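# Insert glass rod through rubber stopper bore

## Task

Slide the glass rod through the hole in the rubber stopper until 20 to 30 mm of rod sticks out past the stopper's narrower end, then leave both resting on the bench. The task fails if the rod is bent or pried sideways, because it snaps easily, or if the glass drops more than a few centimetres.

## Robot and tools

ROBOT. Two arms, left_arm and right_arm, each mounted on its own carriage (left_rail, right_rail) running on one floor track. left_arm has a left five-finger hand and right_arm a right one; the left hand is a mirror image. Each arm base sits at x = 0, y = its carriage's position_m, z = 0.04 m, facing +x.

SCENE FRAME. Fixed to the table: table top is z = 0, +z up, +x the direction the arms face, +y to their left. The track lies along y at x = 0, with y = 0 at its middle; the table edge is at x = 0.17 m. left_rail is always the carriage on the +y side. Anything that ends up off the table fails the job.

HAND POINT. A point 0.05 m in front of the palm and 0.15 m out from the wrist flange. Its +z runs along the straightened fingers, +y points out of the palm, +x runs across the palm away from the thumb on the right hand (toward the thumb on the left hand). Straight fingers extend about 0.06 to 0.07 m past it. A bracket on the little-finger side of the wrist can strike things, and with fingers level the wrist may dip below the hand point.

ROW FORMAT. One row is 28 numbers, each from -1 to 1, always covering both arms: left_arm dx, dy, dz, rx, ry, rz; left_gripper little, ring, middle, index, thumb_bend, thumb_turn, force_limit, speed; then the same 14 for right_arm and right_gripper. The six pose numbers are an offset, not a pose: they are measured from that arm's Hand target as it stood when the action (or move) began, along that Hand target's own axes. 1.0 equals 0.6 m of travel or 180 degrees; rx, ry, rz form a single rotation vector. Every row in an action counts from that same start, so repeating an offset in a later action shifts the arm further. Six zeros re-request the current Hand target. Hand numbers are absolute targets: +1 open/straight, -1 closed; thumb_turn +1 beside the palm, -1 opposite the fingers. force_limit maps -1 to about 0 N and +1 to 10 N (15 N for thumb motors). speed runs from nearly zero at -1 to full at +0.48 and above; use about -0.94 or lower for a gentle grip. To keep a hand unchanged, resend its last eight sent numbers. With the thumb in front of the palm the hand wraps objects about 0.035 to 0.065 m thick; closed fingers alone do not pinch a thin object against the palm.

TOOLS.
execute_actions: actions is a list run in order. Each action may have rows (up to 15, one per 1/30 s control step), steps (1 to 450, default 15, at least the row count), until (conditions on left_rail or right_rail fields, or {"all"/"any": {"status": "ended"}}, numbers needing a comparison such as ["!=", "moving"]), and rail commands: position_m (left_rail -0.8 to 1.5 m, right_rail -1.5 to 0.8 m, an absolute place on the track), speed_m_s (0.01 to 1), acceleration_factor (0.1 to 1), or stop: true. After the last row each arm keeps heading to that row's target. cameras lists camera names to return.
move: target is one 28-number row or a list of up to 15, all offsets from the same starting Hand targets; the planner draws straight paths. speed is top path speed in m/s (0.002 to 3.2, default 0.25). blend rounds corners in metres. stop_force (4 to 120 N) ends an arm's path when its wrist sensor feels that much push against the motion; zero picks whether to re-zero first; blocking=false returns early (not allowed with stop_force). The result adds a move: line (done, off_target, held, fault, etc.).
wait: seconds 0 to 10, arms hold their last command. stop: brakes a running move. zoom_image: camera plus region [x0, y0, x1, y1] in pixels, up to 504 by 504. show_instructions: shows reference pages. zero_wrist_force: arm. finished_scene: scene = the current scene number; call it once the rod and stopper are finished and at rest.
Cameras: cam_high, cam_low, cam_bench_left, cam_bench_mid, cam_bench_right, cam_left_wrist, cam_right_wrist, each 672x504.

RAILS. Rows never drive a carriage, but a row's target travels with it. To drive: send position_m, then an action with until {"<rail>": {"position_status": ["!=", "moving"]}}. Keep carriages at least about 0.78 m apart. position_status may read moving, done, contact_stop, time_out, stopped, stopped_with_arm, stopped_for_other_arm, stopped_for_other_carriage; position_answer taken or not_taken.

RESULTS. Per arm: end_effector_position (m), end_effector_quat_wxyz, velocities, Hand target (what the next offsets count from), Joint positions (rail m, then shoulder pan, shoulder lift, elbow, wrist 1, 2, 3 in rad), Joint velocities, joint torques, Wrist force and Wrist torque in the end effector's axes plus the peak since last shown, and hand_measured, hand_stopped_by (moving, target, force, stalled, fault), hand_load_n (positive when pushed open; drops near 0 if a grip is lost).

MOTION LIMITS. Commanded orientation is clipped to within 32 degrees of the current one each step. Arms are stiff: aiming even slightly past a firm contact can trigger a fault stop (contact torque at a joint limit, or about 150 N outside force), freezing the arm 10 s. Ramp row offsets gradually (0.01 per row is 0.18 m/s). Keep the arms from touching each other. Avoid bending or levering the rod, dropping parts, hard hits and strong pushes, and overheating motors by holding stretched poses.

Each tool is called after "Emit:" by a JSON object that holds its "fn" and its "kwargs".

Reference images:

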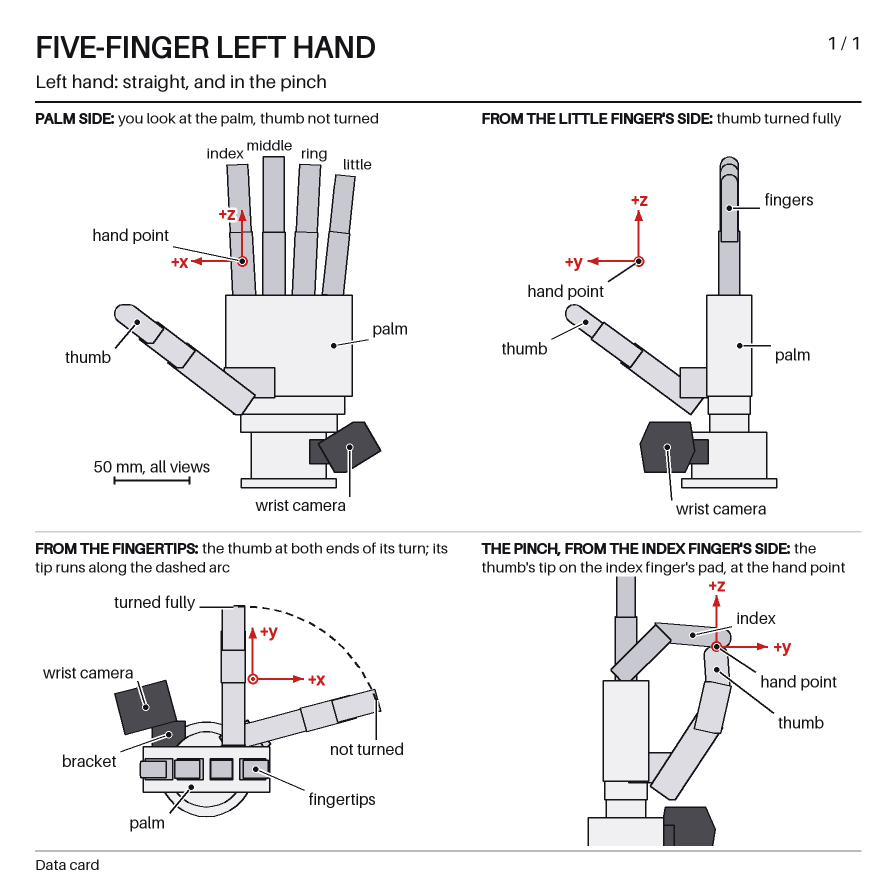

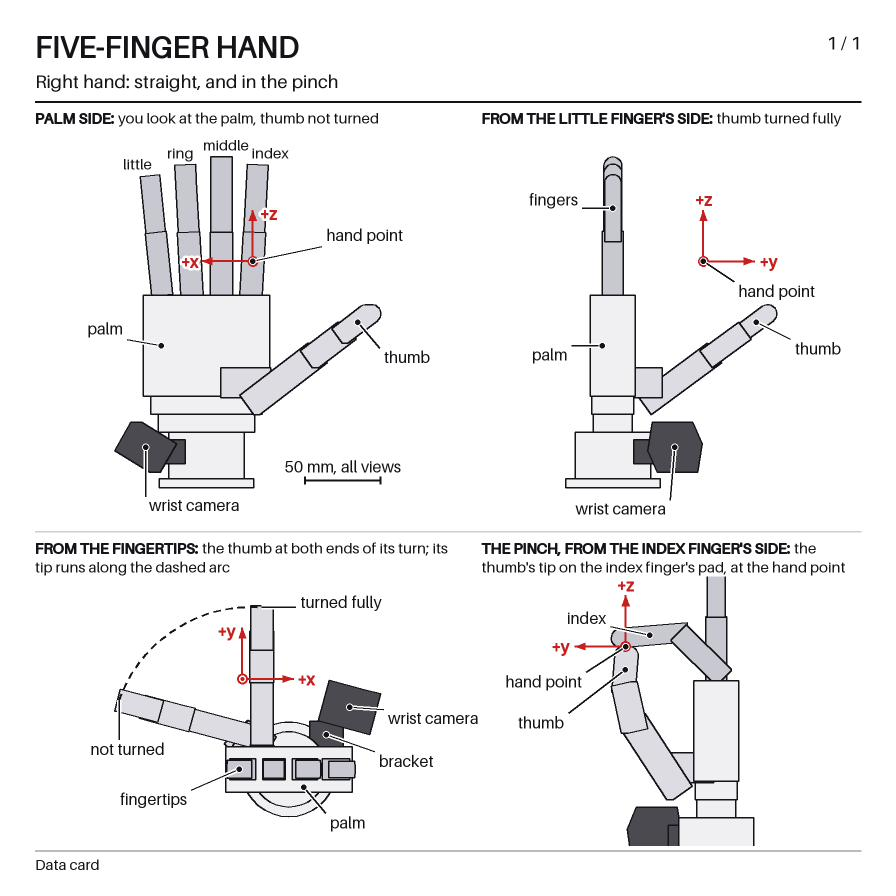

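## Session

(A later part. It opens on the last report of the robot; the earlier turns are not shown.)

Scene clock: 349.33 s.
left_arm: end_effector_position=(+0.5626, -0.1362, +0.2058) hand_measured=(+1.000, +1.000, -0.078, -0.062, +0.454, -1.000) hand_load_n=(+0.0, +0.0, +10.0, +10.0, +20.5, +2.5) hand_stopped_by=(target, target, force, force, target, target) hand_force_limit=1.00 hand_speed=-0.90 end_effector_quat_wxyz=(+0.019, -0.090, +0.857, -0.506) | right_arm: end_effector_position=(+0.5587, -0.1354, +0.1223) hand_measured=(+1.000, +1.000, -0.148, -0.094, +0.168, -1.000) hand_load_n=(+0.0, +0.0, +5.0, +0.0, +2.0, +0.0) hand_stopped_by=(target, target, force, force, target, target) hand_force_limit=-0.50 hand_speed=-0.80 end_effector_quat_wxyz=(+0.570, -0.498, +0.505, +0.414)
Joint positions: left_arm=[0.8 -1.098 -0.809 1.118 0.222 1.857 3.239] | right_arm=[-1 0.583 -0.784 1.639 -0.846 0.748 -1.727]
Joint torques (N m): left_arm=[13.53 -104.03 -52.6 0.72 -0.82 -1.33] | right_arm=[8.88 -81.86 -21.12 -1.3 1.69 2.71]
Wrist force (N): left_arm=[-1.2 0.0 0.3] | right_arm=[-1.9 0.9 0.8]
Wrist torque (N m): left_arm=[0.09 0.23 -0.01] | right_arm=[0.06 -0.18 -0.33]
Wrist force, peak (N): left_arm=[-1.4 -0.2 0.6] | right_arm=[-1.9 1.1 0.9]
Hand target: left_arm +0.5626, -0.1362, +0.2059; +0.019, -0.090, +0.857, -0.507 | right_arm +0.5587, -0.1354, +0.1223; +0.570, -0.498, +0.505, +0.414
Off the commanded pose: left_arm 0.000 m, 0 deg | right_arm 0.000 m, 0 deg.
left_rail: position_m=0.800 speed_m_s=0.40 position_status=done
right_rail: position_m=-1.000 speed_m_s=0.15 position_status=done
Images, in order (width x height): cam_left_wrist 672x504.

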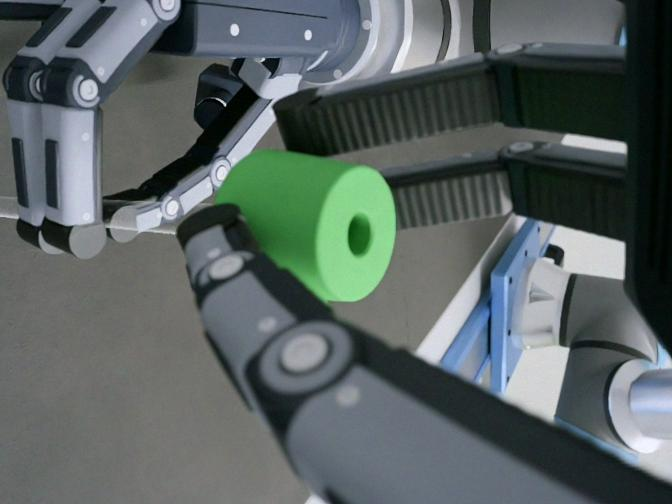

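Emit:
{"fn": "execute_actions", "kwargs": {"actions": [{"rows":[[0,0,0,0,0,0,1,1,-0.91,-0.91,0.45,-1,1.0,-0.9,0,0,0,0,0,0,1,1,0.7,0.7,0.168,-1,-0.5,-0.5]],"steps":60}]}}

Emit:
{"fn": "move", "kwargs": {"target": [0,0,0,0,0,0,1,1,-0.91,-0.91,0.45,-1,1.0,-0.9,0,0,-0.25,0,0,0,1,1,0.7,0.7,0.168,-1,-0.5,-0.5], "speed": 0.12, "cameras": ["cam_left_wrist","cam_right_wrist","cam_bench_mid"]}}

Emit:
{"fn": "zoom_image", "kwargs": {"camera": "cam_left_wrist", "region": [0, 130, 200, 280]}}

Emit:
{"fn": "zoom_image", "kwargs": {"camera": "cam_bench_mid", "region": [310, 290, 350, 340]}}

Emit:
{"fn": "zoom_image", "kwargs": {"camera": "cam_right_wrist", "region": [100, 0, 400, 300]}}

Scene clock: 357.27 s.
left_arm: end_effector_position=(+0.5626, -0.1362, +0.2058) hand_measured=(+1.000, +1.000, -0.078, -0.062, +0.454, -1.000) hand_load_n=(+0.0, +0.0, +10.0, +10.0, +20.5, +2.5) hand_stopped_by=(target, target, force, force, target, target) hand_force_limit=1.00 hand_speed=-0.90 end_effector_quat_wxyz=(+0.019, -0.090, +0.857, -0.506) | right_arm: end_effector_position=(+0.5587, -0.1354, +0.1223) hand_measured=(+1.000, +1.000, +0.700, +0.700, +0.168, -1.000) hand_load_n=(+0.0, +0.0, +0.0, +0.0, +0.0, +0.0) hand_stopped_by=(target, target, target, target, target, target) hand_force_limit=-0.50 hand_speed=-0.50 end_effector_quat_wxyz=(+0.570, -0.498, +0.505, +0.414)
Joint positions: left_arm=[0.8 -1.098 -0.809 1.118 0.222 1.857 3.239] | right_arm=[-1 0.583 -0.784 1.639 -0.846 0.748 -1.727]
Joint torques (N m): left_arm=[12.45 -115.75 -51.78 0.65 -1.8 -1.05] | right_arm=[9.51 -82.64 -20.77 0.02 1.39 1.15]
Wrist force (N): left_arm=[-1.2 -0.3 0.1] | right_arm=[-1.5 1.1 0.3]
Wrist torque (N m): left_arm=[0.07 0.20 0.00] | right_arm=[0.11 -0.21 -0.31]
Wrist force, peak (N): left_arm=[-1.5 -0.8 0.1] | right_arm=[-2.3 0.7 0.9]
Hand target: left_arm +0.5626, -0.1362, +0.2059; +0.019, -0.090, +0.857, -0.507 | right_arm +0.5587, -0.1354, +0.1223; +0.570, -0.498, +0.505, +0.414
Off the commanded pose: left_arm 0.000 m, 0 deg | right_arm 0.000 m, 0 deg.
left_rail: position_m=0.800 speed_m_s=0.40 position_status=done
right_rail: position_m=-1.000 speed_m_s=0.15 position_status=done

Scene clock: 359.10 s.
left_arm: end_effector_position=(+0.5626, -0.1362, +0.2059) hand_measured=(+1.000, +1.000, -0.078, -0.062, +0.454, -1.000) hand_load_n=(+0.0, +0.0, +10.5, +10.5, +20.5, +2.0) hand_stopped_by=(target, target, force, force, target, target) hand_force_limit=1.00 hand_speed=-0.90 end_effector_quat_wxyz=(+0.019, -0.090, +0.857, -0.507) | right_arm: end_effector_position=(+0.5342, -0.2832, +0.1232) hand_measured=(+1.000, +1.000, +0.700, +0.700, +0.168, -1.000) hand_load_n=(+0.0, +0.0, +0.0, +0.0, +0.0, +0.0) hand_stopped_by=(target, target, target, target, target, target) hand_force_limit=-0.50 hand_speed=-0.50 end_effector_quat_wxyz=(+0.570, -0.498, +0.505, +0.414)
Joint positions: left_arm=[0.8 -1.098 -0.809 1.118 0.222 1.857 3.239] | right_arm=[-1 0.426 -0.906 1.903 -0.985 0.591 -1.73]
Joint torques (N m): left_arm=[12.38 -115.03 -51.94 0.46 -1.74 -0.78] | right_arm=[-12.38 -92.94 -13.85 -2.49 -2.73 3.88]
Wrist force (N): left_arm=[-1.1 -0.4 0.1] | right_arm=[-1.4 1.3 1.3]
Wrist torque (N m): left_arm=[0.06 0.20 0.01] | right_arm=[0.12 -0.29 -0.11]
Wrist force, peak (N): left_arm=[-1.7 -0.2 -0.3] | right_arm=[-1.8 1.8 0.6]
Hand target: left_arm +0.5626, -0.1362, +0.2059; +0.019, -0.090, +0.857, -0.507 | right_arm +0.5341, -0.2834, +0.1232; +0.570, -0.498, +0.505, +0.414
Off the commanded pose: left_arm 0.000 m, 0 deg | right_arm 0.000 m, 0 deg.
left_rail: position_m=0.800 speed_m_s=0.40 position_status=done
right_rail: position_m=-1.000 speed_m_s=0.15 position_status=done
move: done
Images, in order (width x height): cam_bench_mid 672x504, cam_left_wrist 672x504, cam_right_wrist 672x504.

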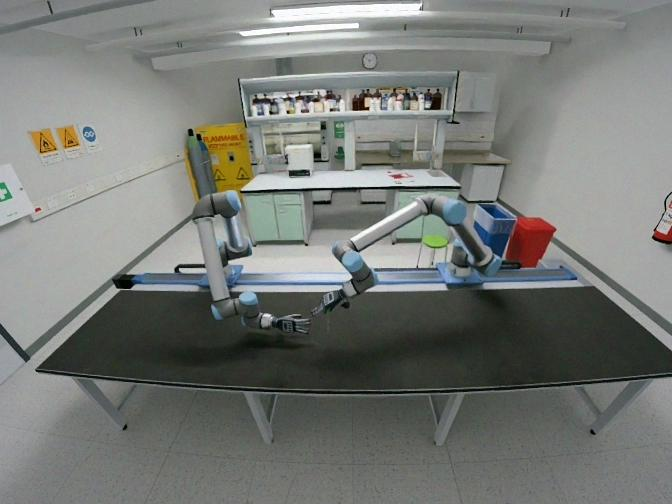

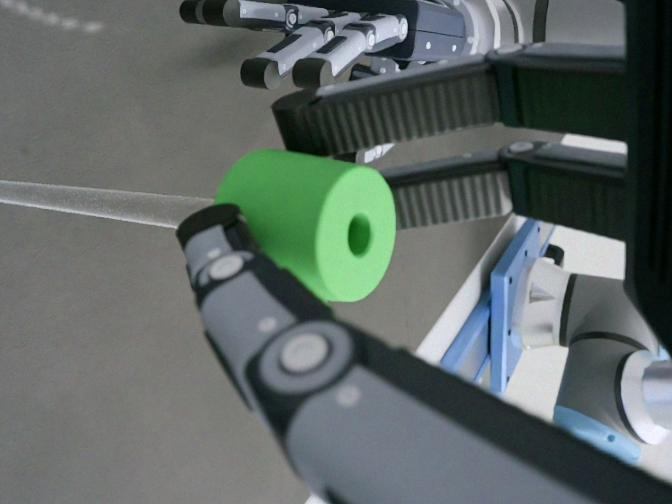

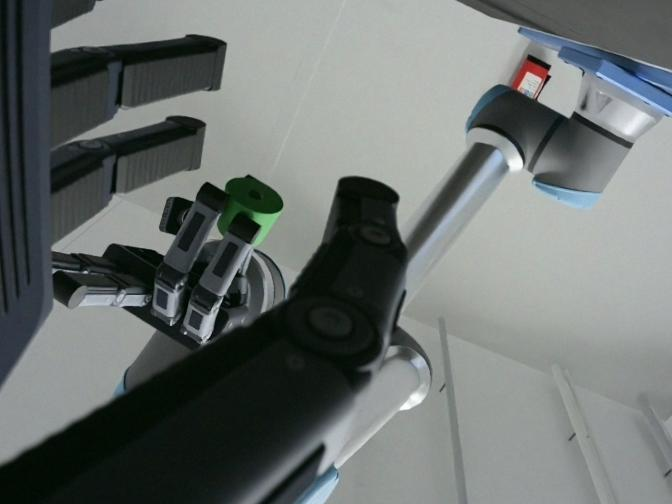

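Scaled by 2.520 from the camera's 672x504 image, which has a finer 960x720 frame.

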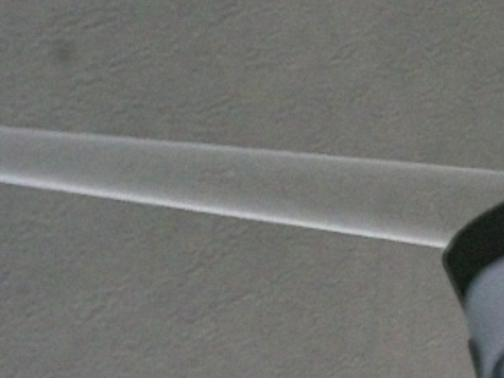

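Scaled by 10.080 from the camera's 672x504 image, which has a finer 960x720 frame.

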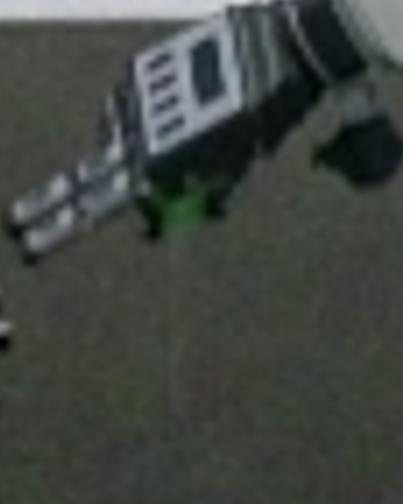

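Scaled by 1.680 from the camera's 672x504 image, which has a finer 960x720 frame.

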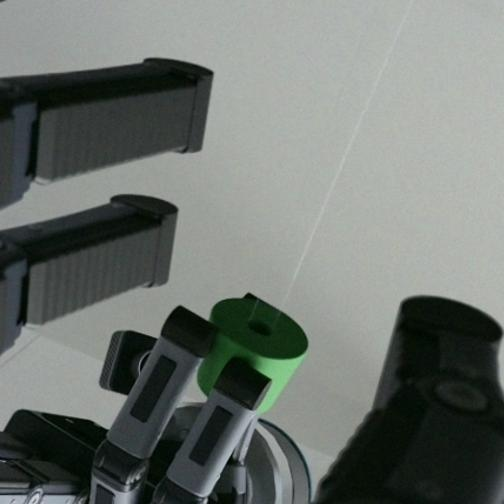

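Emit:
{"fn": "execute_actions", "kwargs": {"actions": [], "cameras": ["cam_left_wrist","cam_bench_mid"]}}

Scene clock: 366.53 s.
left_arm: end_effector_position=(+0.5626, -0.1362, +0.2059) hand_measured=(+1.000, +1.000, -0.078, -0.062, +0.454, -1.000) hand_load_n=(+0.0, +0.0, +10.5, +10.0, +20.5, +2.5) hand_stopped_by=(target, target, force, force, target, target) hand_force_limit=1.00 hand_speed=-0.90 end_effector_quat_wxyz=(+0.019, -0.090, +0.857, -0.507) | right_arm: end_effector_position=(+0.5341, -0.2834, +0.1232) hand_measured=(+1.000, +1.000, +0.700, +0.700, +0.168, -1.000) hand_load_n=(+0.0, -0.5, +0.0, +0.0, +0.0, +0.0) hand_stopped_by=(target, target, target, target, target, target) hand_force_limit=-0.50 hand_speed=-0.50 end_effector_quat_wxyz=(+0.570, -0.498, +0.505, +0.414)
Joint positions: left_arm=[0.8 -1.098 -0.809 1.118 0.222 1.857 3.239] | right_arm=[-1 0.426 -0.906 1.903 -0.986 0.591 -1.73]
Joint velocities: within noise
Joint torques (N m): left_arm=[11.59 -115.26 -50.97 0.49 -1.97 -0.84] | right_arm=[-11.39 -90.01 -14.32 -2.67 -2.83 4.05]
Wrist force (N): left_arm=[-1.2 -0.2 0.4] | right_arm=[-1.7 1.1 0.6]
Wrist torque (N m): left_arm=[0.06 0.22 0.00] | right_arm=[0.12 -0.23 -0.15]
Wrist force, peak (N): left_arm=[-1.7 -0.3 -0.1] | right_arm=[-1.7 1.5 1.0]
Hand target: left_arm +0.5626, -0.1362, +0.2059; +0.019, -0.090, +0.857, -0.507 | right_arm +0.5341, -0.2834, +0.1232; +0.570, -0.498, +0.505, +0.414
Off the commanded pose: left_arm 0.000 m, 0 deg | right_arm 0.000 m, 0 deg.
left_rail: position_m=0.800 speed_m_s=0.40 position_status=done
right_rail: position_m=-1.000 speed_m_s=0.15 position_status=done
Images, in order (width x height): cam_bench_mid 672x504, cam_left_wrist 672x504.

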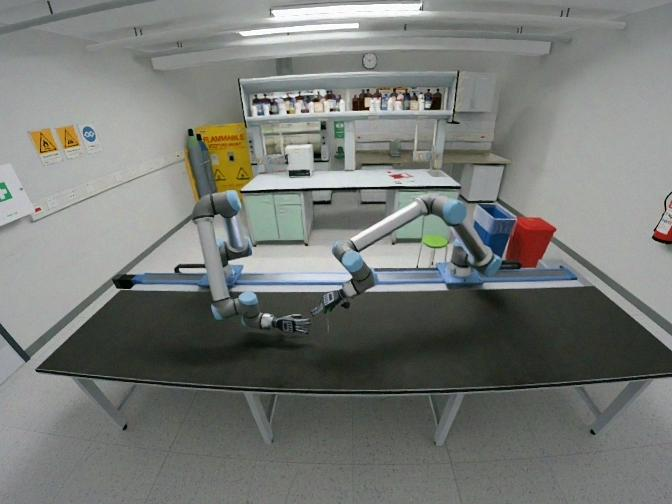

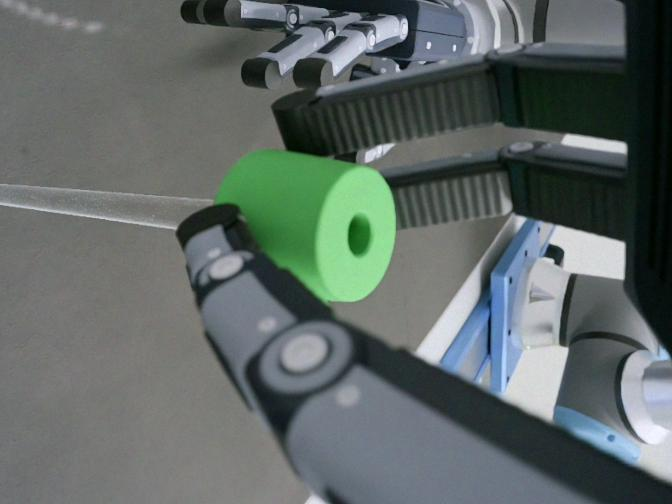

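Emit:
{"fn": "move", "kwargs": {"target": [-0.00098,0.01454,0.00808,0,0,0,1,1,-0.91,-0.91,0.45,-1,1.0,-0.9,0,0,0,0,0,0,1,1,0.7,0.7,0.168,-1,-0.5,-0.5], "speed": 0.01, "stop_force": 6, "cameras": ["cam_left_wrist"]}}

Scene clock: 370.47 s.
left_arm: end_effector_position=(+0.5626, -0.1363, +0.2040) hand_measured=(+1.000, +1.000, -0.078, -0.062, +0.454, -1.000) hand_load_n=(+0.0, +0.0, +10.0, +10.5, +18.5, +2.0) hand_stopped_by=(target, target, force, force, target, target) hand_force_limit=1.00 hand_speed=-0.90 end_effector_quat_wxyz=(+0.019, -0.090, +0.857, -0.507) | right_arm: end_effector_position=(+0.5341, -0.2834, +0.1232) hand_measured=(+1.000, +1.000, +0.700, +0.700, +0.168, -1.000) hand_load_n=(+0.0, +0.0, +0.0, +0.0, +0.0, +0.0) hand_stopped_by=(target, target, target, target, target, target) hand_force_limit=-0.50 hand_speed=-0.50 end_effector_quat_wxyz=(+0.570, -0.498, +0.505, +0.414)
Joint positions: left_arm=[0.8 -1.098 -0.808 1.12 0.219 1.857 3.239] | right_arm=[-1 0.426 -0.906 1.903 -0.986 0.591 -1.73]
Joint torques (N m): left_arm=[11.43 -114.4 -49.55 2.15 -1.67 -0.49] | right_arm=[-12.52 -89.66 -14.05 -2.7 -2.57 3.71]
Wrist force (N): left_arm=[-1.1 -6.7 -3.7] | right_arm=[-1.0 1.0 0.9]
Wrist torque (N m): left_arm=[0.00 0.20 0.05] | right_arm=[0.10 -0.34 -0.11]
Wrist force, peak (N): left_arm=[-1.1 -9.3 -5.8] | right_arm=[-1.5 1.8 1.3]
Hand target: left_arm +0.5626, -0.1363, +0.2040; +0.019, -0.090, +0.857, -0.507 (not the last commanded pose) | right_arm +0.5341, -0.2834, +0.1232; +0.570, -0.498, +0.505, +0.414
Off the commanded pose: left_arm 0.008 m, 0 deg | right_arm 0.000 m, 0 deg.
left_rail: position_m=0.800 speed_m_s=0.40 position_status=done
right_rail: position_m=-1.000 speed_m_s=0.15 position_status=done
move: contact (left_arm)
Images, in order (width x height): cam_left_wrist 672x504.

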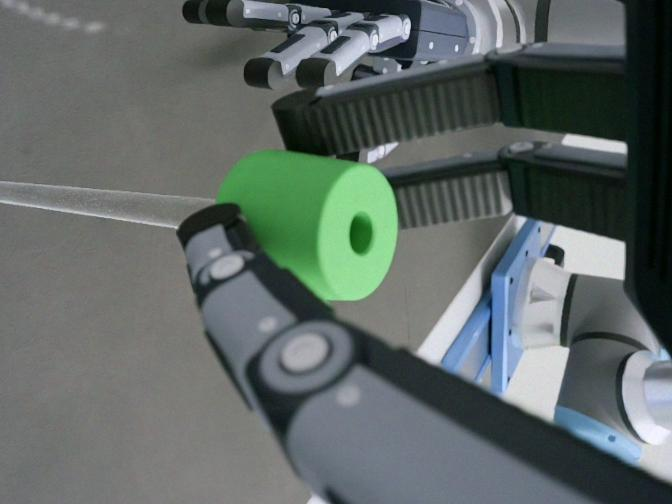

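Emit:
{"fn": "move", "kwargs": {"target": [-0.00098,0.01454,0.00808,0,0,0,1,1,-0.91,-0.91,0.45,-1,1.0,-0.9,0,0,0,0,0,0,1,1,0.7,0.7,0.168,-1,-0.5,-0.5], "speed": 0.01, "stop_force": 55, "zero": false, "cameras": ["cam_left_wrist"]}}

Scene clock: 373.90 s.
left_arm: end_effector_position=(+0.5626, -0.1363, +0.1940) hand_measured=(+1.000, +1.000, -0.078, -0.062, +0.454, -1.000) hand_load_n=(+0.0, +0.0, +9.5, +10.5, +13.5, +1.0) hand_stopped_by=(target, target, force, force, target, target) hand_force_limit=1.00 hand_speed=-0.90 end_effector_quat_wxyz=(+0.019, -0.090, +0.857, -0.507) | right_arm: end_effector_position=(+0.5341, -0.2834, +0.1232) hand_measured=(+1.000, +1.000, +0.700, +0.700, +0.168, -1.000) hand_load_n=(+0.0, +0.0, +0.0, +0.0, +0.0, -0.5) hand_stopped_by=(target, target, target, target, target, target) hand_force_limit=-0.50 hand_speed=-0.50 end_effector_quat_wxyz=(+0.570, -0.498, +0.505, +0.414)
Joint positions: left_arm=[0.8 -1.098 -0.802 1.128 0.205 1.857 3.239] | right_arm=[-1 0.426 -0.906 1.903 -0.986 0.591 -1.73]
Joint torques (N m): left_arm=[12.85 -54.27 -8.35 1.16 -0.43 0.7] | right_arm=[-9.87 -89.71 -14.66 -2.78 -2.79 3.96]
Wrist force (N): left_arm=[-0.3 -25.1 -14.7] | right_arm=[-1.4 1.1 0.7]
Wrist torque (N m): left_arm=[-0.05 0.04 0.21] | right_arm=[0.11 -0.28 -0.14]
Wrist force, peak (N): left_arm=[-0.4 -25.6 -15.1] | right_arm=[-1.7 1.2 1.4]
Hand target: left_arm +0.5626, -0.1363, +0.1940; +0.019, -0.090, +0.857, -0.507 | right_arm +0.5341, -0.2834, +0.1232; +0.570, -0.498, +0.505, +0.414
Off the commanded pose: left_arm 0.000 m, 0 deg | right_arm 0.000 m, 0 deg.
left_rail: position_m=0.800 speed_m_s=0.40 position_status=done
right_rail: position_m=-1.000 speed_m_s=0.15 position_status=done
move: done
Images, in order (width x height): cam_left_wrist 672x504.

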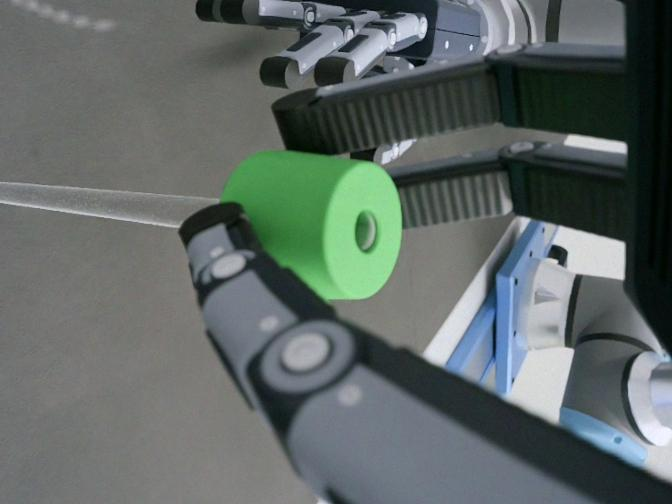

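Emit:
{"fn": "move", "kwargs": {"target": [-0.00098,0.01454,0.00808,0,0,0,1,1,-0.91,-0.91,0.45,-1,1.0,-0.9,0,0,0,0,0,0,1,1,0.7,0.7,0.168,-1,-0.5,-0.5], "speed": 0.01, "stop_force": 55, "zero": false, "cameras": ["cam_left_wrist"]}}

Emit:
{"fn": "zoom_image", "kwargs": {"camera": "cam_left_wrist", "region": [200, 120, 500, 345]}}

Scene clock: 377.67 s.
left_arm: end_effector_position=(+0.5627, -0.1363, +0.1840) hand_measured=(+1.000, +1.000, -0.078, -0.062, +0.454, -1.000) hand_load_n=(+0.0, +0.0, +9.5, +10.5, +13.0, +1.5) hand_stopped_by=(target, target, force, force, target, target) hand_force_limit=1.00 hand_speed=-0.90 end_effector_quat_wxyz=(+0.019, -0.090, +0.857, -0.507) | right_arm: end_effector_position=(+0.5341, -0.2834, +0.1232) hand_measured=(+1.000, +1.000, +0.700, +0.700, +0.168, -1.000) hand_load_n=(+0.0, +0.0, +0.0, +0.0, +0.0, -0.5) hand_stopped_by=(target, target, target, target, target, target) hand_force_limit=-0.50 hand_speed=-0.50 end_effector_quat_wxyz=(+0.570, -0.498, +0.505, +0.414)
Joint positions: left_arm=[0.8 -1.098 -0.796 1.136 0.191 1.857 3.239] | right_arm=[-1 0.426 -0.906 1.903 -0.986 0.591 -1.73]
Joint torques (N m): left_arm=[13.05 -53.5 -8.25 0.97 1.92 0.52] | right_arm=[-10.79 -90.64 -13.58 -2.72 -3.01 4.17]
Wrist force (N): left_arm=[-0.7 -25.8 -15.5] | right_arm=[-1.8 1.5 1.0]
Wrist torque (N m): left_arm=[-0.04 0.06 0.19] | right_arm=[0.17 -0.22 -0.15]
Wrist force, peak (N): left_arm=[-0.5 -26.2 -15.6] | right_arm=[-1.7 1.6 1.3]
Hand target: left_arm +0.5627, -0.1363, +0.1840; +0.019, -0.090, +0.857, -0.507 | right_arm +0.5341, -0.2834, +0.1232; +0.570, -0.498, +0.505, +0.414
Off the commanded pose: left_arm 0.000 m, 0 deg | right_arm 0.000 m, 0 deg.
left_rail: position_m=0.800 speed_m_s=0.40 position_status=done
right_rail: position_m=-1.000 speed_m_s=0.15 position_status=done
move: done
Images, in order (width x height): cam_left_wrist 672x504.

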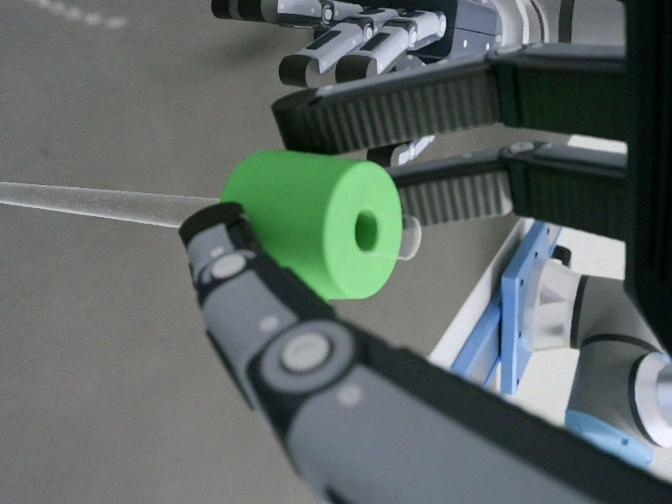

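Scaled by 1.680 from the camera's 672x504 image, which has a finer 960x720 frame.

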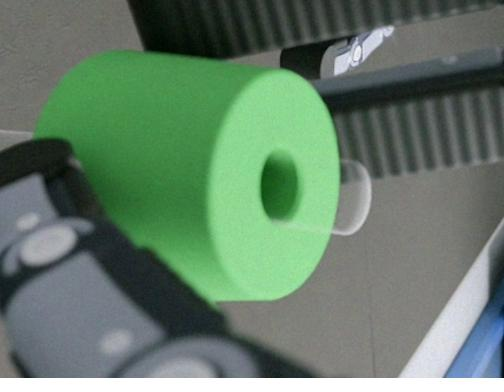

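Emit:
{"fn": "move", "kwargs": {"target": [-0.00117,0.01745,0.0097,0,0,0,1,1,-0.91,-0.91,0.45,-1,1.0,-0.9,0,0,0,0,0,0,1,1,0.7,0.7,0.168,-1,-0.5,-0.5], "speed": 0.01, "stop_force": 55, "zero": false, "cameras": ["cam_left_wrist", "cam_bench_mid"]}}

Emit:
{"fn": "zoom_image", "kwargs": {"camera": "cam_bench_mid", "region": [300, 290, 350, 340]}}

Scene clock: 381.90 s.
left_arm: end_effector_position=(+0.5627, -0.1363, +0.1720) hand_measured=(+1.000, +1.000, -0.078, -0.062, +0.454, -1.000) hand_load_n=(+0.0, +0.0, +9.5, +10.5, +13.0, +1.0) hand_stopped_by=(target, target, force, force, target, target) hand_force_limit=1.00 hand_speed=-0.90 end_effector_quat_wxyz=(+0.019, -0.090, +0.857, -0.507) | right_arm: end_effector_position=(+0.5341, -0.2834, +0.1232) hand_measured=(+1.000, +1.000, +0.700, +0.700, +0.168, -1.000) hand_load_n=(+0.0, +0.0, +0.0, +0.0, +0.0, +0.0) hand_stopped_by=(target, target, target, target, target, target) hand_force_limit=-0.50 hand_speed=-0.50 end_effector_quat_wxyz=(+0.570, -0.498, +0.505, +0.414)
Joint positions: left_arm=[0.8 -1.098 -0.789 1.145 0.175 1.857 3.239] | right_arm=[-1 0.426 -0.906 1.903 -0.986 0.591 -1.73]
Joint torques (N m): left_arm=[13.42 -50.47 -6.31 1.28 2.11 0.45] | right_arm=[-10.54 -91.08 -14.85 -2.76 -2.57 3.86]
Wrist force (N): left_arm=[-0.5 -28.2 -16.7] | right_arm=[-1.4 1.1 1.0]
Wrist torque (N m): left_arm=[-0.11 0.03 0.21] | right_arm=[0.10 -0.28 -0.13]
Wrist force, peak (N): left_arm=[-0.5 -28.2 -16.7] | right_arm=[-1.6 1.5 1.2]
Hand target: left_arm +0.5627, -0.1363, +0.1720; +0.019, -0.090, +0.857, -0.507 | right_arm +0.5341, -0.2834, +0.1232; +0.570, -0.498, +0.505, +0.414
Off the commanded pose: left_arm 0.000 m, 0 deg | right_arm 0.000 m, 0 deg.
left_rail: position_m=0.800 speed_m_s=0.40 position_status=done
right_rail: position_m=-1.000 speed_m_s=0.15 position_status=done
move: done
Images, in order (width x height): cam_bench_mid 672x504, cam_left_wrist 672x504.

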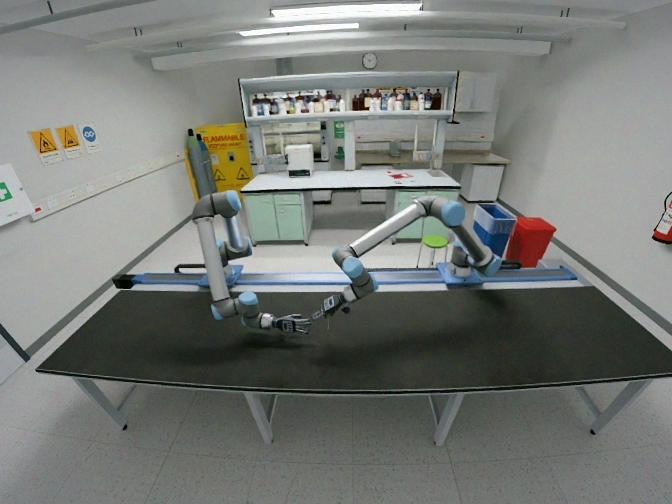

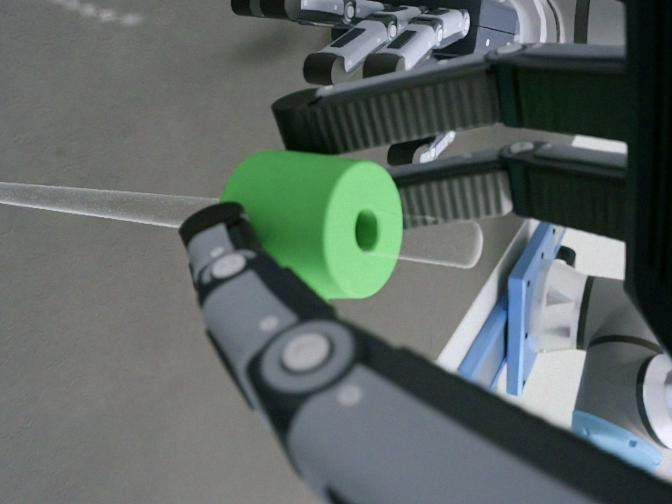

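Scaled by 10.080 from the camera's 672x504 image, which has a finer 960x720 frame.

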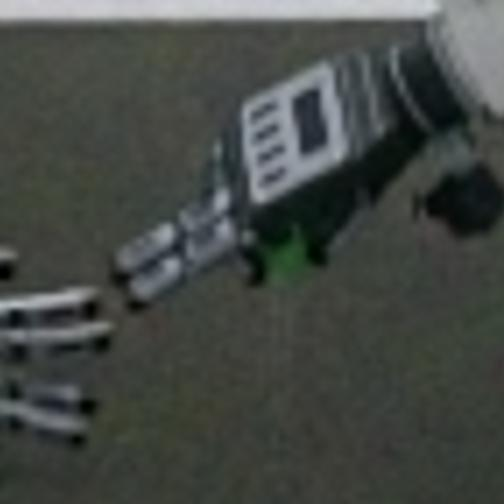

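Emit:
{"fn": "move", "kwargs": {"target": [-0.00049,0.00742,0.00412,0,0,0,1,1,-0.91,-0.91,0.45,-1,1.0,-0.9,0,0,0,0,0,0,1,1,0.7,0.7,0.168,-1,-0.5,-0.5], "speed": 0.01, "stop_force": 55, "zero": false, "cameras": ["cam_left_wrist"]}}

Emit:
{"fn": "zoom_image", "kwargs": {"camera": "cam_left_wrist", "region": [200, 120, 600, 420]}}

Scene clock: 386.67 s.
left_arm: end_effector_position=(+0.5627, -0.1363, +0.1669) hand_measured=(+1.000, +1.000, -0.078, -0.062, +0.454, -1.000) hand_load_n=(+0.0, +0.0, +9.0, +10.5, +12.5, +1.0) hand_stopped_by=(target, target, force, force, target, target) hand_force_limit=1.00 hand_speed=-0.90 end_effector_quat_wxyz=(+0.019, -0.090, +0.857, -0.507) | right_arm: end_effector_position=(+0.5341, -0.2834, +0.1232) hand_measured=(+1.000, +1.000, +0.700, +0.700, +0.168, -1.000) hand_load_n=(+0.0, +0.0, +0.0, +0.0, +0.0, +0.0) hand_stopped_by=(target, target, target, target, target, target) hand_force_limit=-0.50 hand_speed=-0.50 end_effector_quat_wxyz=(+0.570, -0.498, +0.505, +0.414)
Joint positions: left_arm=[0.8 -1.098 -0.786 1.149 0.168 1.857 3.239] | right_arm=[-1 0.426 -0.906 1.903 -0.986 0.591 -1.73]
Joint torques (N m): left_arm=[10.97 -49.71 -6.1 1.4 1.97 1.19] | right_arm=[-11.61 -89.12 -15.12 -2.67 -2.69 3.53]
Wrist force (N): left_arm=[-0.6 -28.4 -17.0] | right_arm=[-1.6 1.2 0.7]
Wrist torque (N m): left_arm=[-0.03 0.05 0.18] | right_arm=[0.13 -0.25 -0.14]
Wrist force, peak (N): left_arm=[-0.6 -28.7 -17.0] | right_arm=[-1.7 1.8 0.7]
Hand target: left_arm +0.5626, -0.1363, +0.1669; +0.019, -0.090, +0.857, -0.507 | right_arm +0.5341, -0.2834, +0.1232; +0.570, -0.498, +0.505, +0.414
Off the commanded pose: left_arm 0.000 m, 0 deg | right_arm 0.000 m, 0 deg.
left_rail: position_m=0.800 speed_m_s=0.40 position_status=done
right_rail: position_m=-1.000 speed_m_s=0.15 position_status=done
move: done
Images, in order (width x height): cam_left_wrist 672x504.

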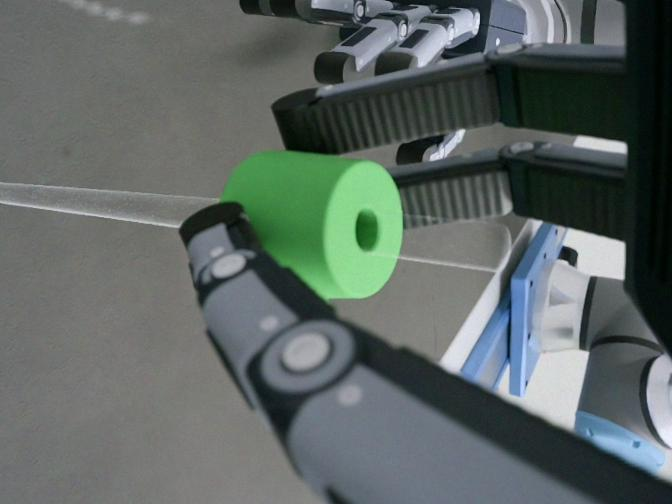

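Scaled by 1.260 from the camera's 672x504 image, which has a finer 960x720 frame.

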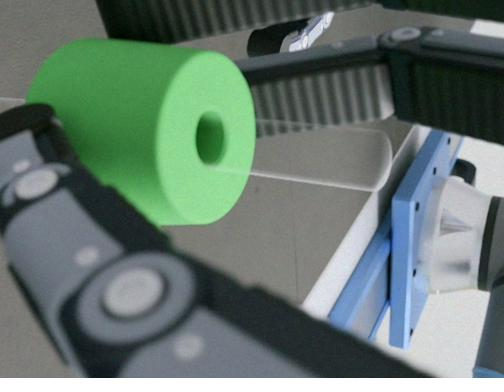

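Emit:
{"fn": "move", "kwargs": {"target": [[0.0005,-0.0073,-0.00404,0,0,0,1,1,-0.91,-0.91,0.45,-1,1.0,-0.9,0,0,0,0,0,0,1,1,0.7,0.7,0.168,-1,-0.5,-0.5],[0.0098,-0.1454,-0.0808,0,0,0,1,1,-0.91,-0.91,0.45,-1,1.0,-0.9,0,0,-0.3,0,0,0,1,1,0.7,0.7,0.168,-1,-0.5,-0.5]], "speed": [0.015,0.15], "cameras": ["cam_left_wrist","cam_bench_mid"]}}

Emit:
{"fn": "zoom_image", "kwargs": {"camera": "cam_left_wrist", "region": [0, 120, 400, 420]}}

Emit:
{"fn": "zoom_image", "kwargs": {"camera": "cam_bench_mid", "region": [300, 280, 350, 330]}}

Scene clock: 392.27 s.
left_arm: end_effector_position=(+0.5626, -0.1364, +0.2668) hand_measured=(+1.000, +1.000, -0.078, -0.062, +0.454, -1.000) hand_load_n=(+0.0, +0.0, +9.0, +11.0, +19.0, +2.0) hand_stopped_by=(target, target, force, force, target, target) hand_force_limit=1.00 hand_speed=-0.90 end_effector_quat_wxyz=(+0.019, -0.090, +0.857, -0.507) | right_arm: end_effector_position=(+0.5047, -0.4608, +0.1243) hand_measured=(+1.000, +1.000, +0.700, +0.700, +0.168, -1.000) hand_load_n=(+0.0, +0.0, +0.0, -0.5, +0.0, +0.0) hand_stopped_by=(target, target, target, target, target, target) hand_force_limit=-0.50 hand_speed=-0.50 end_effector_quat_wxyz=(+0.570, -0.498, +0.505, +0.414)
Joint positions: left_arm=[0.8 -1.098 -0.838 1.059 0.31 1.857 3.239] | right_arm=[-1 0.167 -1.018 2.153 -1.115 0.332 -1.739]
Joint torques (N m): left_arm=[-14.04 -120.54 -54.28 2.05 0.05 0.9] | right_arm=[-10.74 -79.25 -8.76 -2.81 -2.96 4.15]
Wrist force (N): left_arm=[-2.3 -0.6 0.6] | right_arm=[-1.5 1.1 0.4]
Wrist torque (N m): left_arm=[0.05 0.40 -0.09] | right_arm=[0.11 -0.21 -0.33]
Wrist force, peak (N): left_arm=[-0.5 -28.9 -17.2] | right_arm=[-1.7 1.1 2.1]
Hand target: left_arm +0.5626, -0.1364, +0.2669; +0.019, -0.090, +0.857, -0.507 | right_arm +0.5047, -0.4610, +0.1243; +0.570, -0.498, +0.505, +0.414
Off the commanded pose: left_arm 0.000 m, 0 deg | right_arm 0.000 m, 0 deg.
left_rail: position_m=0.800 speed_m_s=0.40 position_status=done
right_rail: position_m=-1.000 speed_m_s=0.15 position_status=done
move: done
Images, in order (width x height): cam_bench_mid 672x504, cam_left_wrist 672x504.

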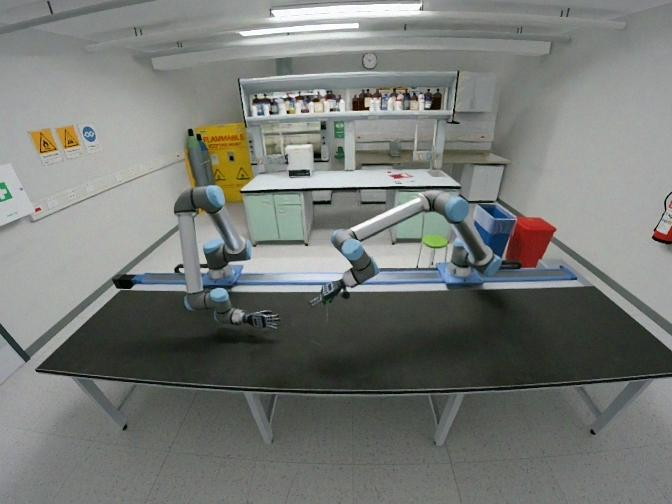

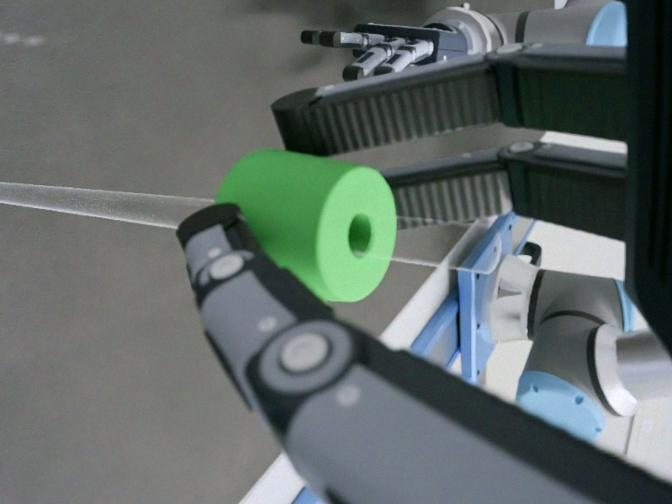

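Scaled by 1.260 from the camera's 672x504 image, which has a finer 960x720 frame.

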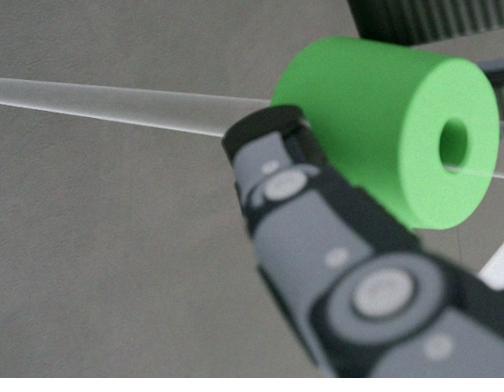

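Scaled by 10.080 from the camera's 672x504 image, which has a finer 960x720 frame.

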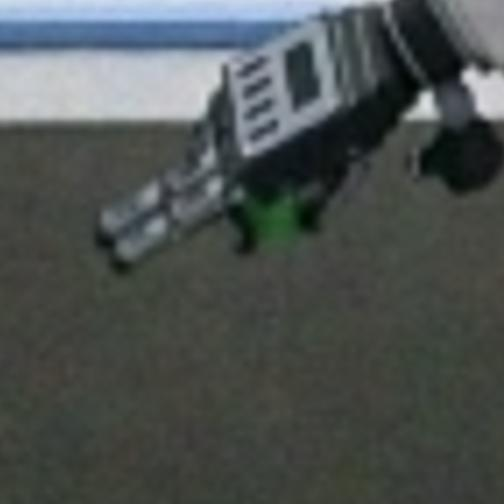

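Emit:
{"fn": "move", "kwargs": {"target": [0,0,0,0.0610,-0.0615,0.5000,1,1,-0.91,-0.91,0.45,-1,1.0,-0.9,0,0,0,0,0,0,1,1,0.7,0.7,0.168,-1,-0.5,-0.5], "speed": 0.25, "cameras": ["cam_left_wrist","cam_bench_mid"]}}

Emit:
{"fn": "zoom_image", "kwargs": {"camera": "cam_bench_mid", "region": [290, 280, 350, 330]}}

Scene clock: 404.30 s.
left_arm: end_effector_position=(+0.5626, -0.1364, +0.2669) hand_measured=(+1.000, +1.000, -0.078, -0.062, +0.454, -1.000) hand_load_n=(+0.0, +0.0, +9.0, +11.0, +19.5, +2.0) hand_stopped_by=(target, target, force, force, target, target) hand_force_limit=1.00 hand_speed=-0.90 end_effector_quat_wxyz=(+0.453, +0.499, +0.618, -0.406) | right_arm: end_effector_position=(+0.5047, -0.4610, +0.1243) hand_measured=(+1.000, +1.000, +0.700, +0.700, +0.168, -1.000) hand_load_n=(+0.0, +0.5, +0.0, +0.0, +0.0, +0.0) hand_stopped_by=(target, target, target, target, target, target) hand_force_limit=-0.50 hand_speed=-0.50 end_effector_quat_wxyz=(+0.570, -0.498, +0.505, +0.414)
Joint positions: left_arm=[0.8 -1.193 -0.986 1.432 -0.177 1.781 4.718] | right_arm=[-1 0.167 -1.018 2.153 -1.116 0.331 -1.738]
Joint torques (N m): left_arm=[14.89 -109.64 -25.89 -2.6 2.98 2.46] | right_arm=[-12.86 -73.71 -8.78 -2.12 -2.46 3.93]
Wrist force (N): left_arm=[-1.8 -0.5 0.5] | right_arm=[-1.5 1.2 1.2]
Wrist torque (N m): left_arm=[-0.12 0.18 -0.28] | right_arm=[0.07 -0.24 -0.33]
Wrist force, peak (N): left_arm=[-2.4 -0.9 0.7] | right_arm=[-1.5 1.4 1.2]
Hand target: left_arm +0.5626, -0.1364, +0.2669; +0.453, +0.499, +0.617, -0.406 | right_arm +0.5047, -0.4610, +0.1243; +0.570, -0.498, +0.505, +0.414
Off the commanded pose: left_arm 0.000 m, 0 deg | right_arm 0.000 m, 0 deg.
left_rail: position_m=0.800 speed_m_s=0.40 position_status=done
right_rail: position_m=-1.000 speed_m_s=0.15 position_status=done
move: done
Images, in order (width x height): cam_bench_mid 672x504, cam_left_wrist 672x504.

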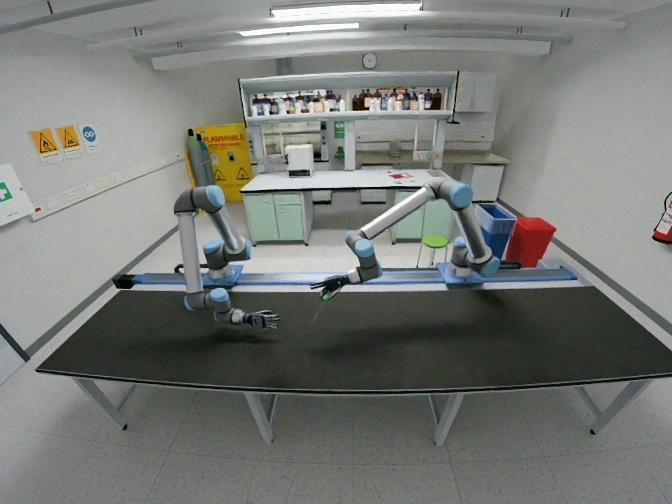

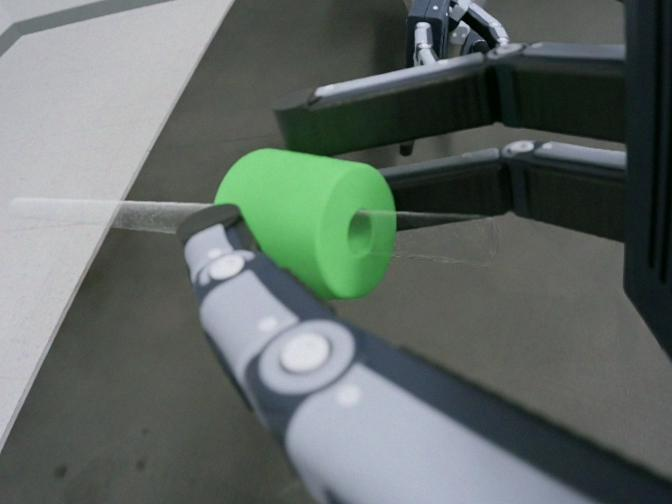

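Scaled by 8.400 from the camera's 672x504 image, which has a finer 960x720 frame.

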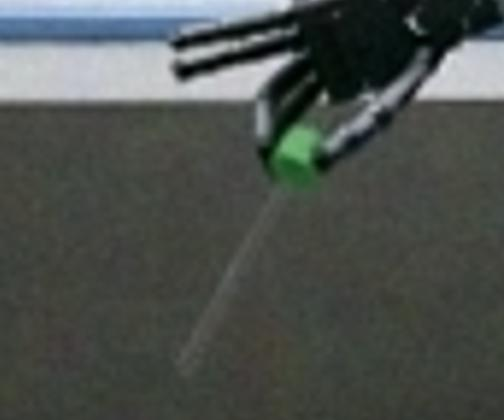

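Emit:
{"fn": "move", "kwargs": {"target": [0.3487,0.0177,0.0938,0,0,0,1,1,-0.91,-0.91,0.45,-1,1.0,-0.9,0,0,0,0,0,0,1,1,0.7,0.7,0.168,-1,-0.5,-0.5], "speed": 0.12, "cameras": ["cam_left_wrist","cam_bench_mid"]}}

Emit:
{"fn": "zoom_image", "kwargs": {"camera": "cam_bench_mid", "region": [290, 300, 350, 350]}}

Scene clock: 410.70 s.
left_arm: end_effector_position=(+0.5623, -0.1363, +0.0503) hand_measured=(+1.000, +1.000, -0.078, -0.062, +0.454, -1.000) hand_load_n=(+0.0, -0.5, +9.0, +11.0, +19.0, +2.0) hand_stopped_by=(target, target, force, force, target, target) hand_force_limit=1.00 hand_speed=-0.90 end_effector_quat_wxyz=(+0.453, +0.499, +0.617, -0.406) | right_arm: end_effector_position=(+0.5047, -0.4610, +0.1243) hand_measured=(+1.000, +1.000, +0.700, +0.700, +0.168, -1.000) hand_load_n=(+0.0, +0.0, +0.0, +0.0, +0.0, -0.5) hand_stopped_by=(target, target, target, target, target, target) hand_force_limit=-0.50 hand_speed=-0.50 end_effector_quat_wxyz=(+0.570, -0.498, +0.505, +0.414)
Joint positions: left_arm=[0.8 -1.193 -0.787 1.53 -0.474 1.781 4.718] | right_arm=[-1 0.167 -1.018 2.153 -1.116 0.331 -1.738]
Joint torques (N m): left_arm=[-5.69 -77.17 -19.55 -3.38 -1.18 -0.79] | right_arm=[-12.09 -75.18 -9.24 -2.2 -2.84 3.77]
Wrist force (N): left_arm=[-1.7 -1.2 0.2] | right_arm=[-0.8 0.5 1.1]
Wrist torque (N m): left_arm=[-0.18 0.12 -0.27] | right_arm=[-0.03 -0.34 -0.31]
Wrist force, peak (N): left_arm=[-3.2 -0.6 0.3] | right_arm=[-1.6 1.2 1.4]
Hand target: left_arm +0.5624, -0.1363, +0.0500; +0.453, +0.499, +0.617, -0.406 | right_arm +0.5047, -0.4610, +0.1243; +0.570, -0.498, +0.505, +0.414
Off the commanded pose: left_arm 0.000 m, 0 deg | right_arm 0.000 m, 0 deg.
left_rail: position_m=0.800 speed_m_s=0.40 position_status=done
right_rail: position_m=-1.000 speed_m_s=0.15 position_status=done
move: done
Images, in order (width x height): cam_bench_mid 672x504, cam_left_wrist 672x504.

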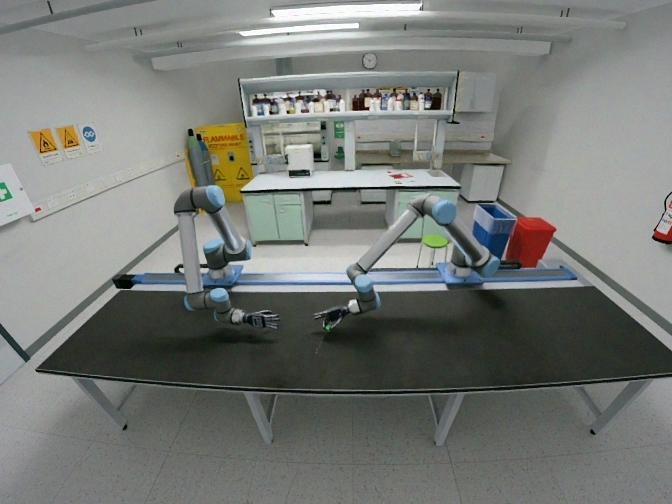

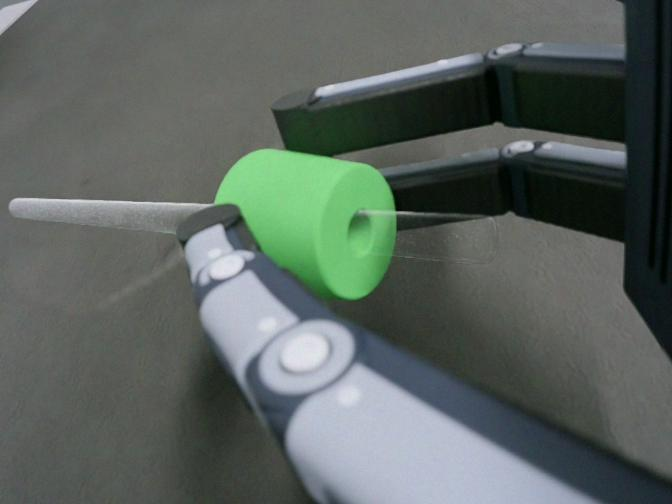

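Scaled by 8.400 from the camera's 672x504 image, which has a finer 960x720 frame.

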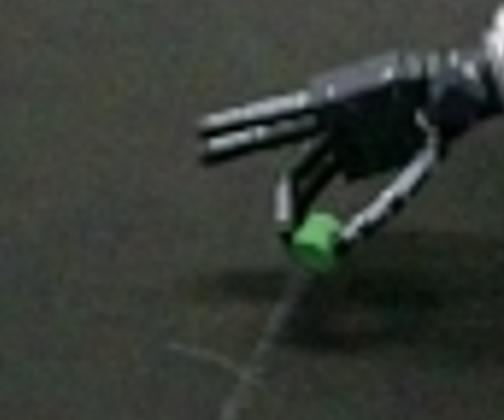

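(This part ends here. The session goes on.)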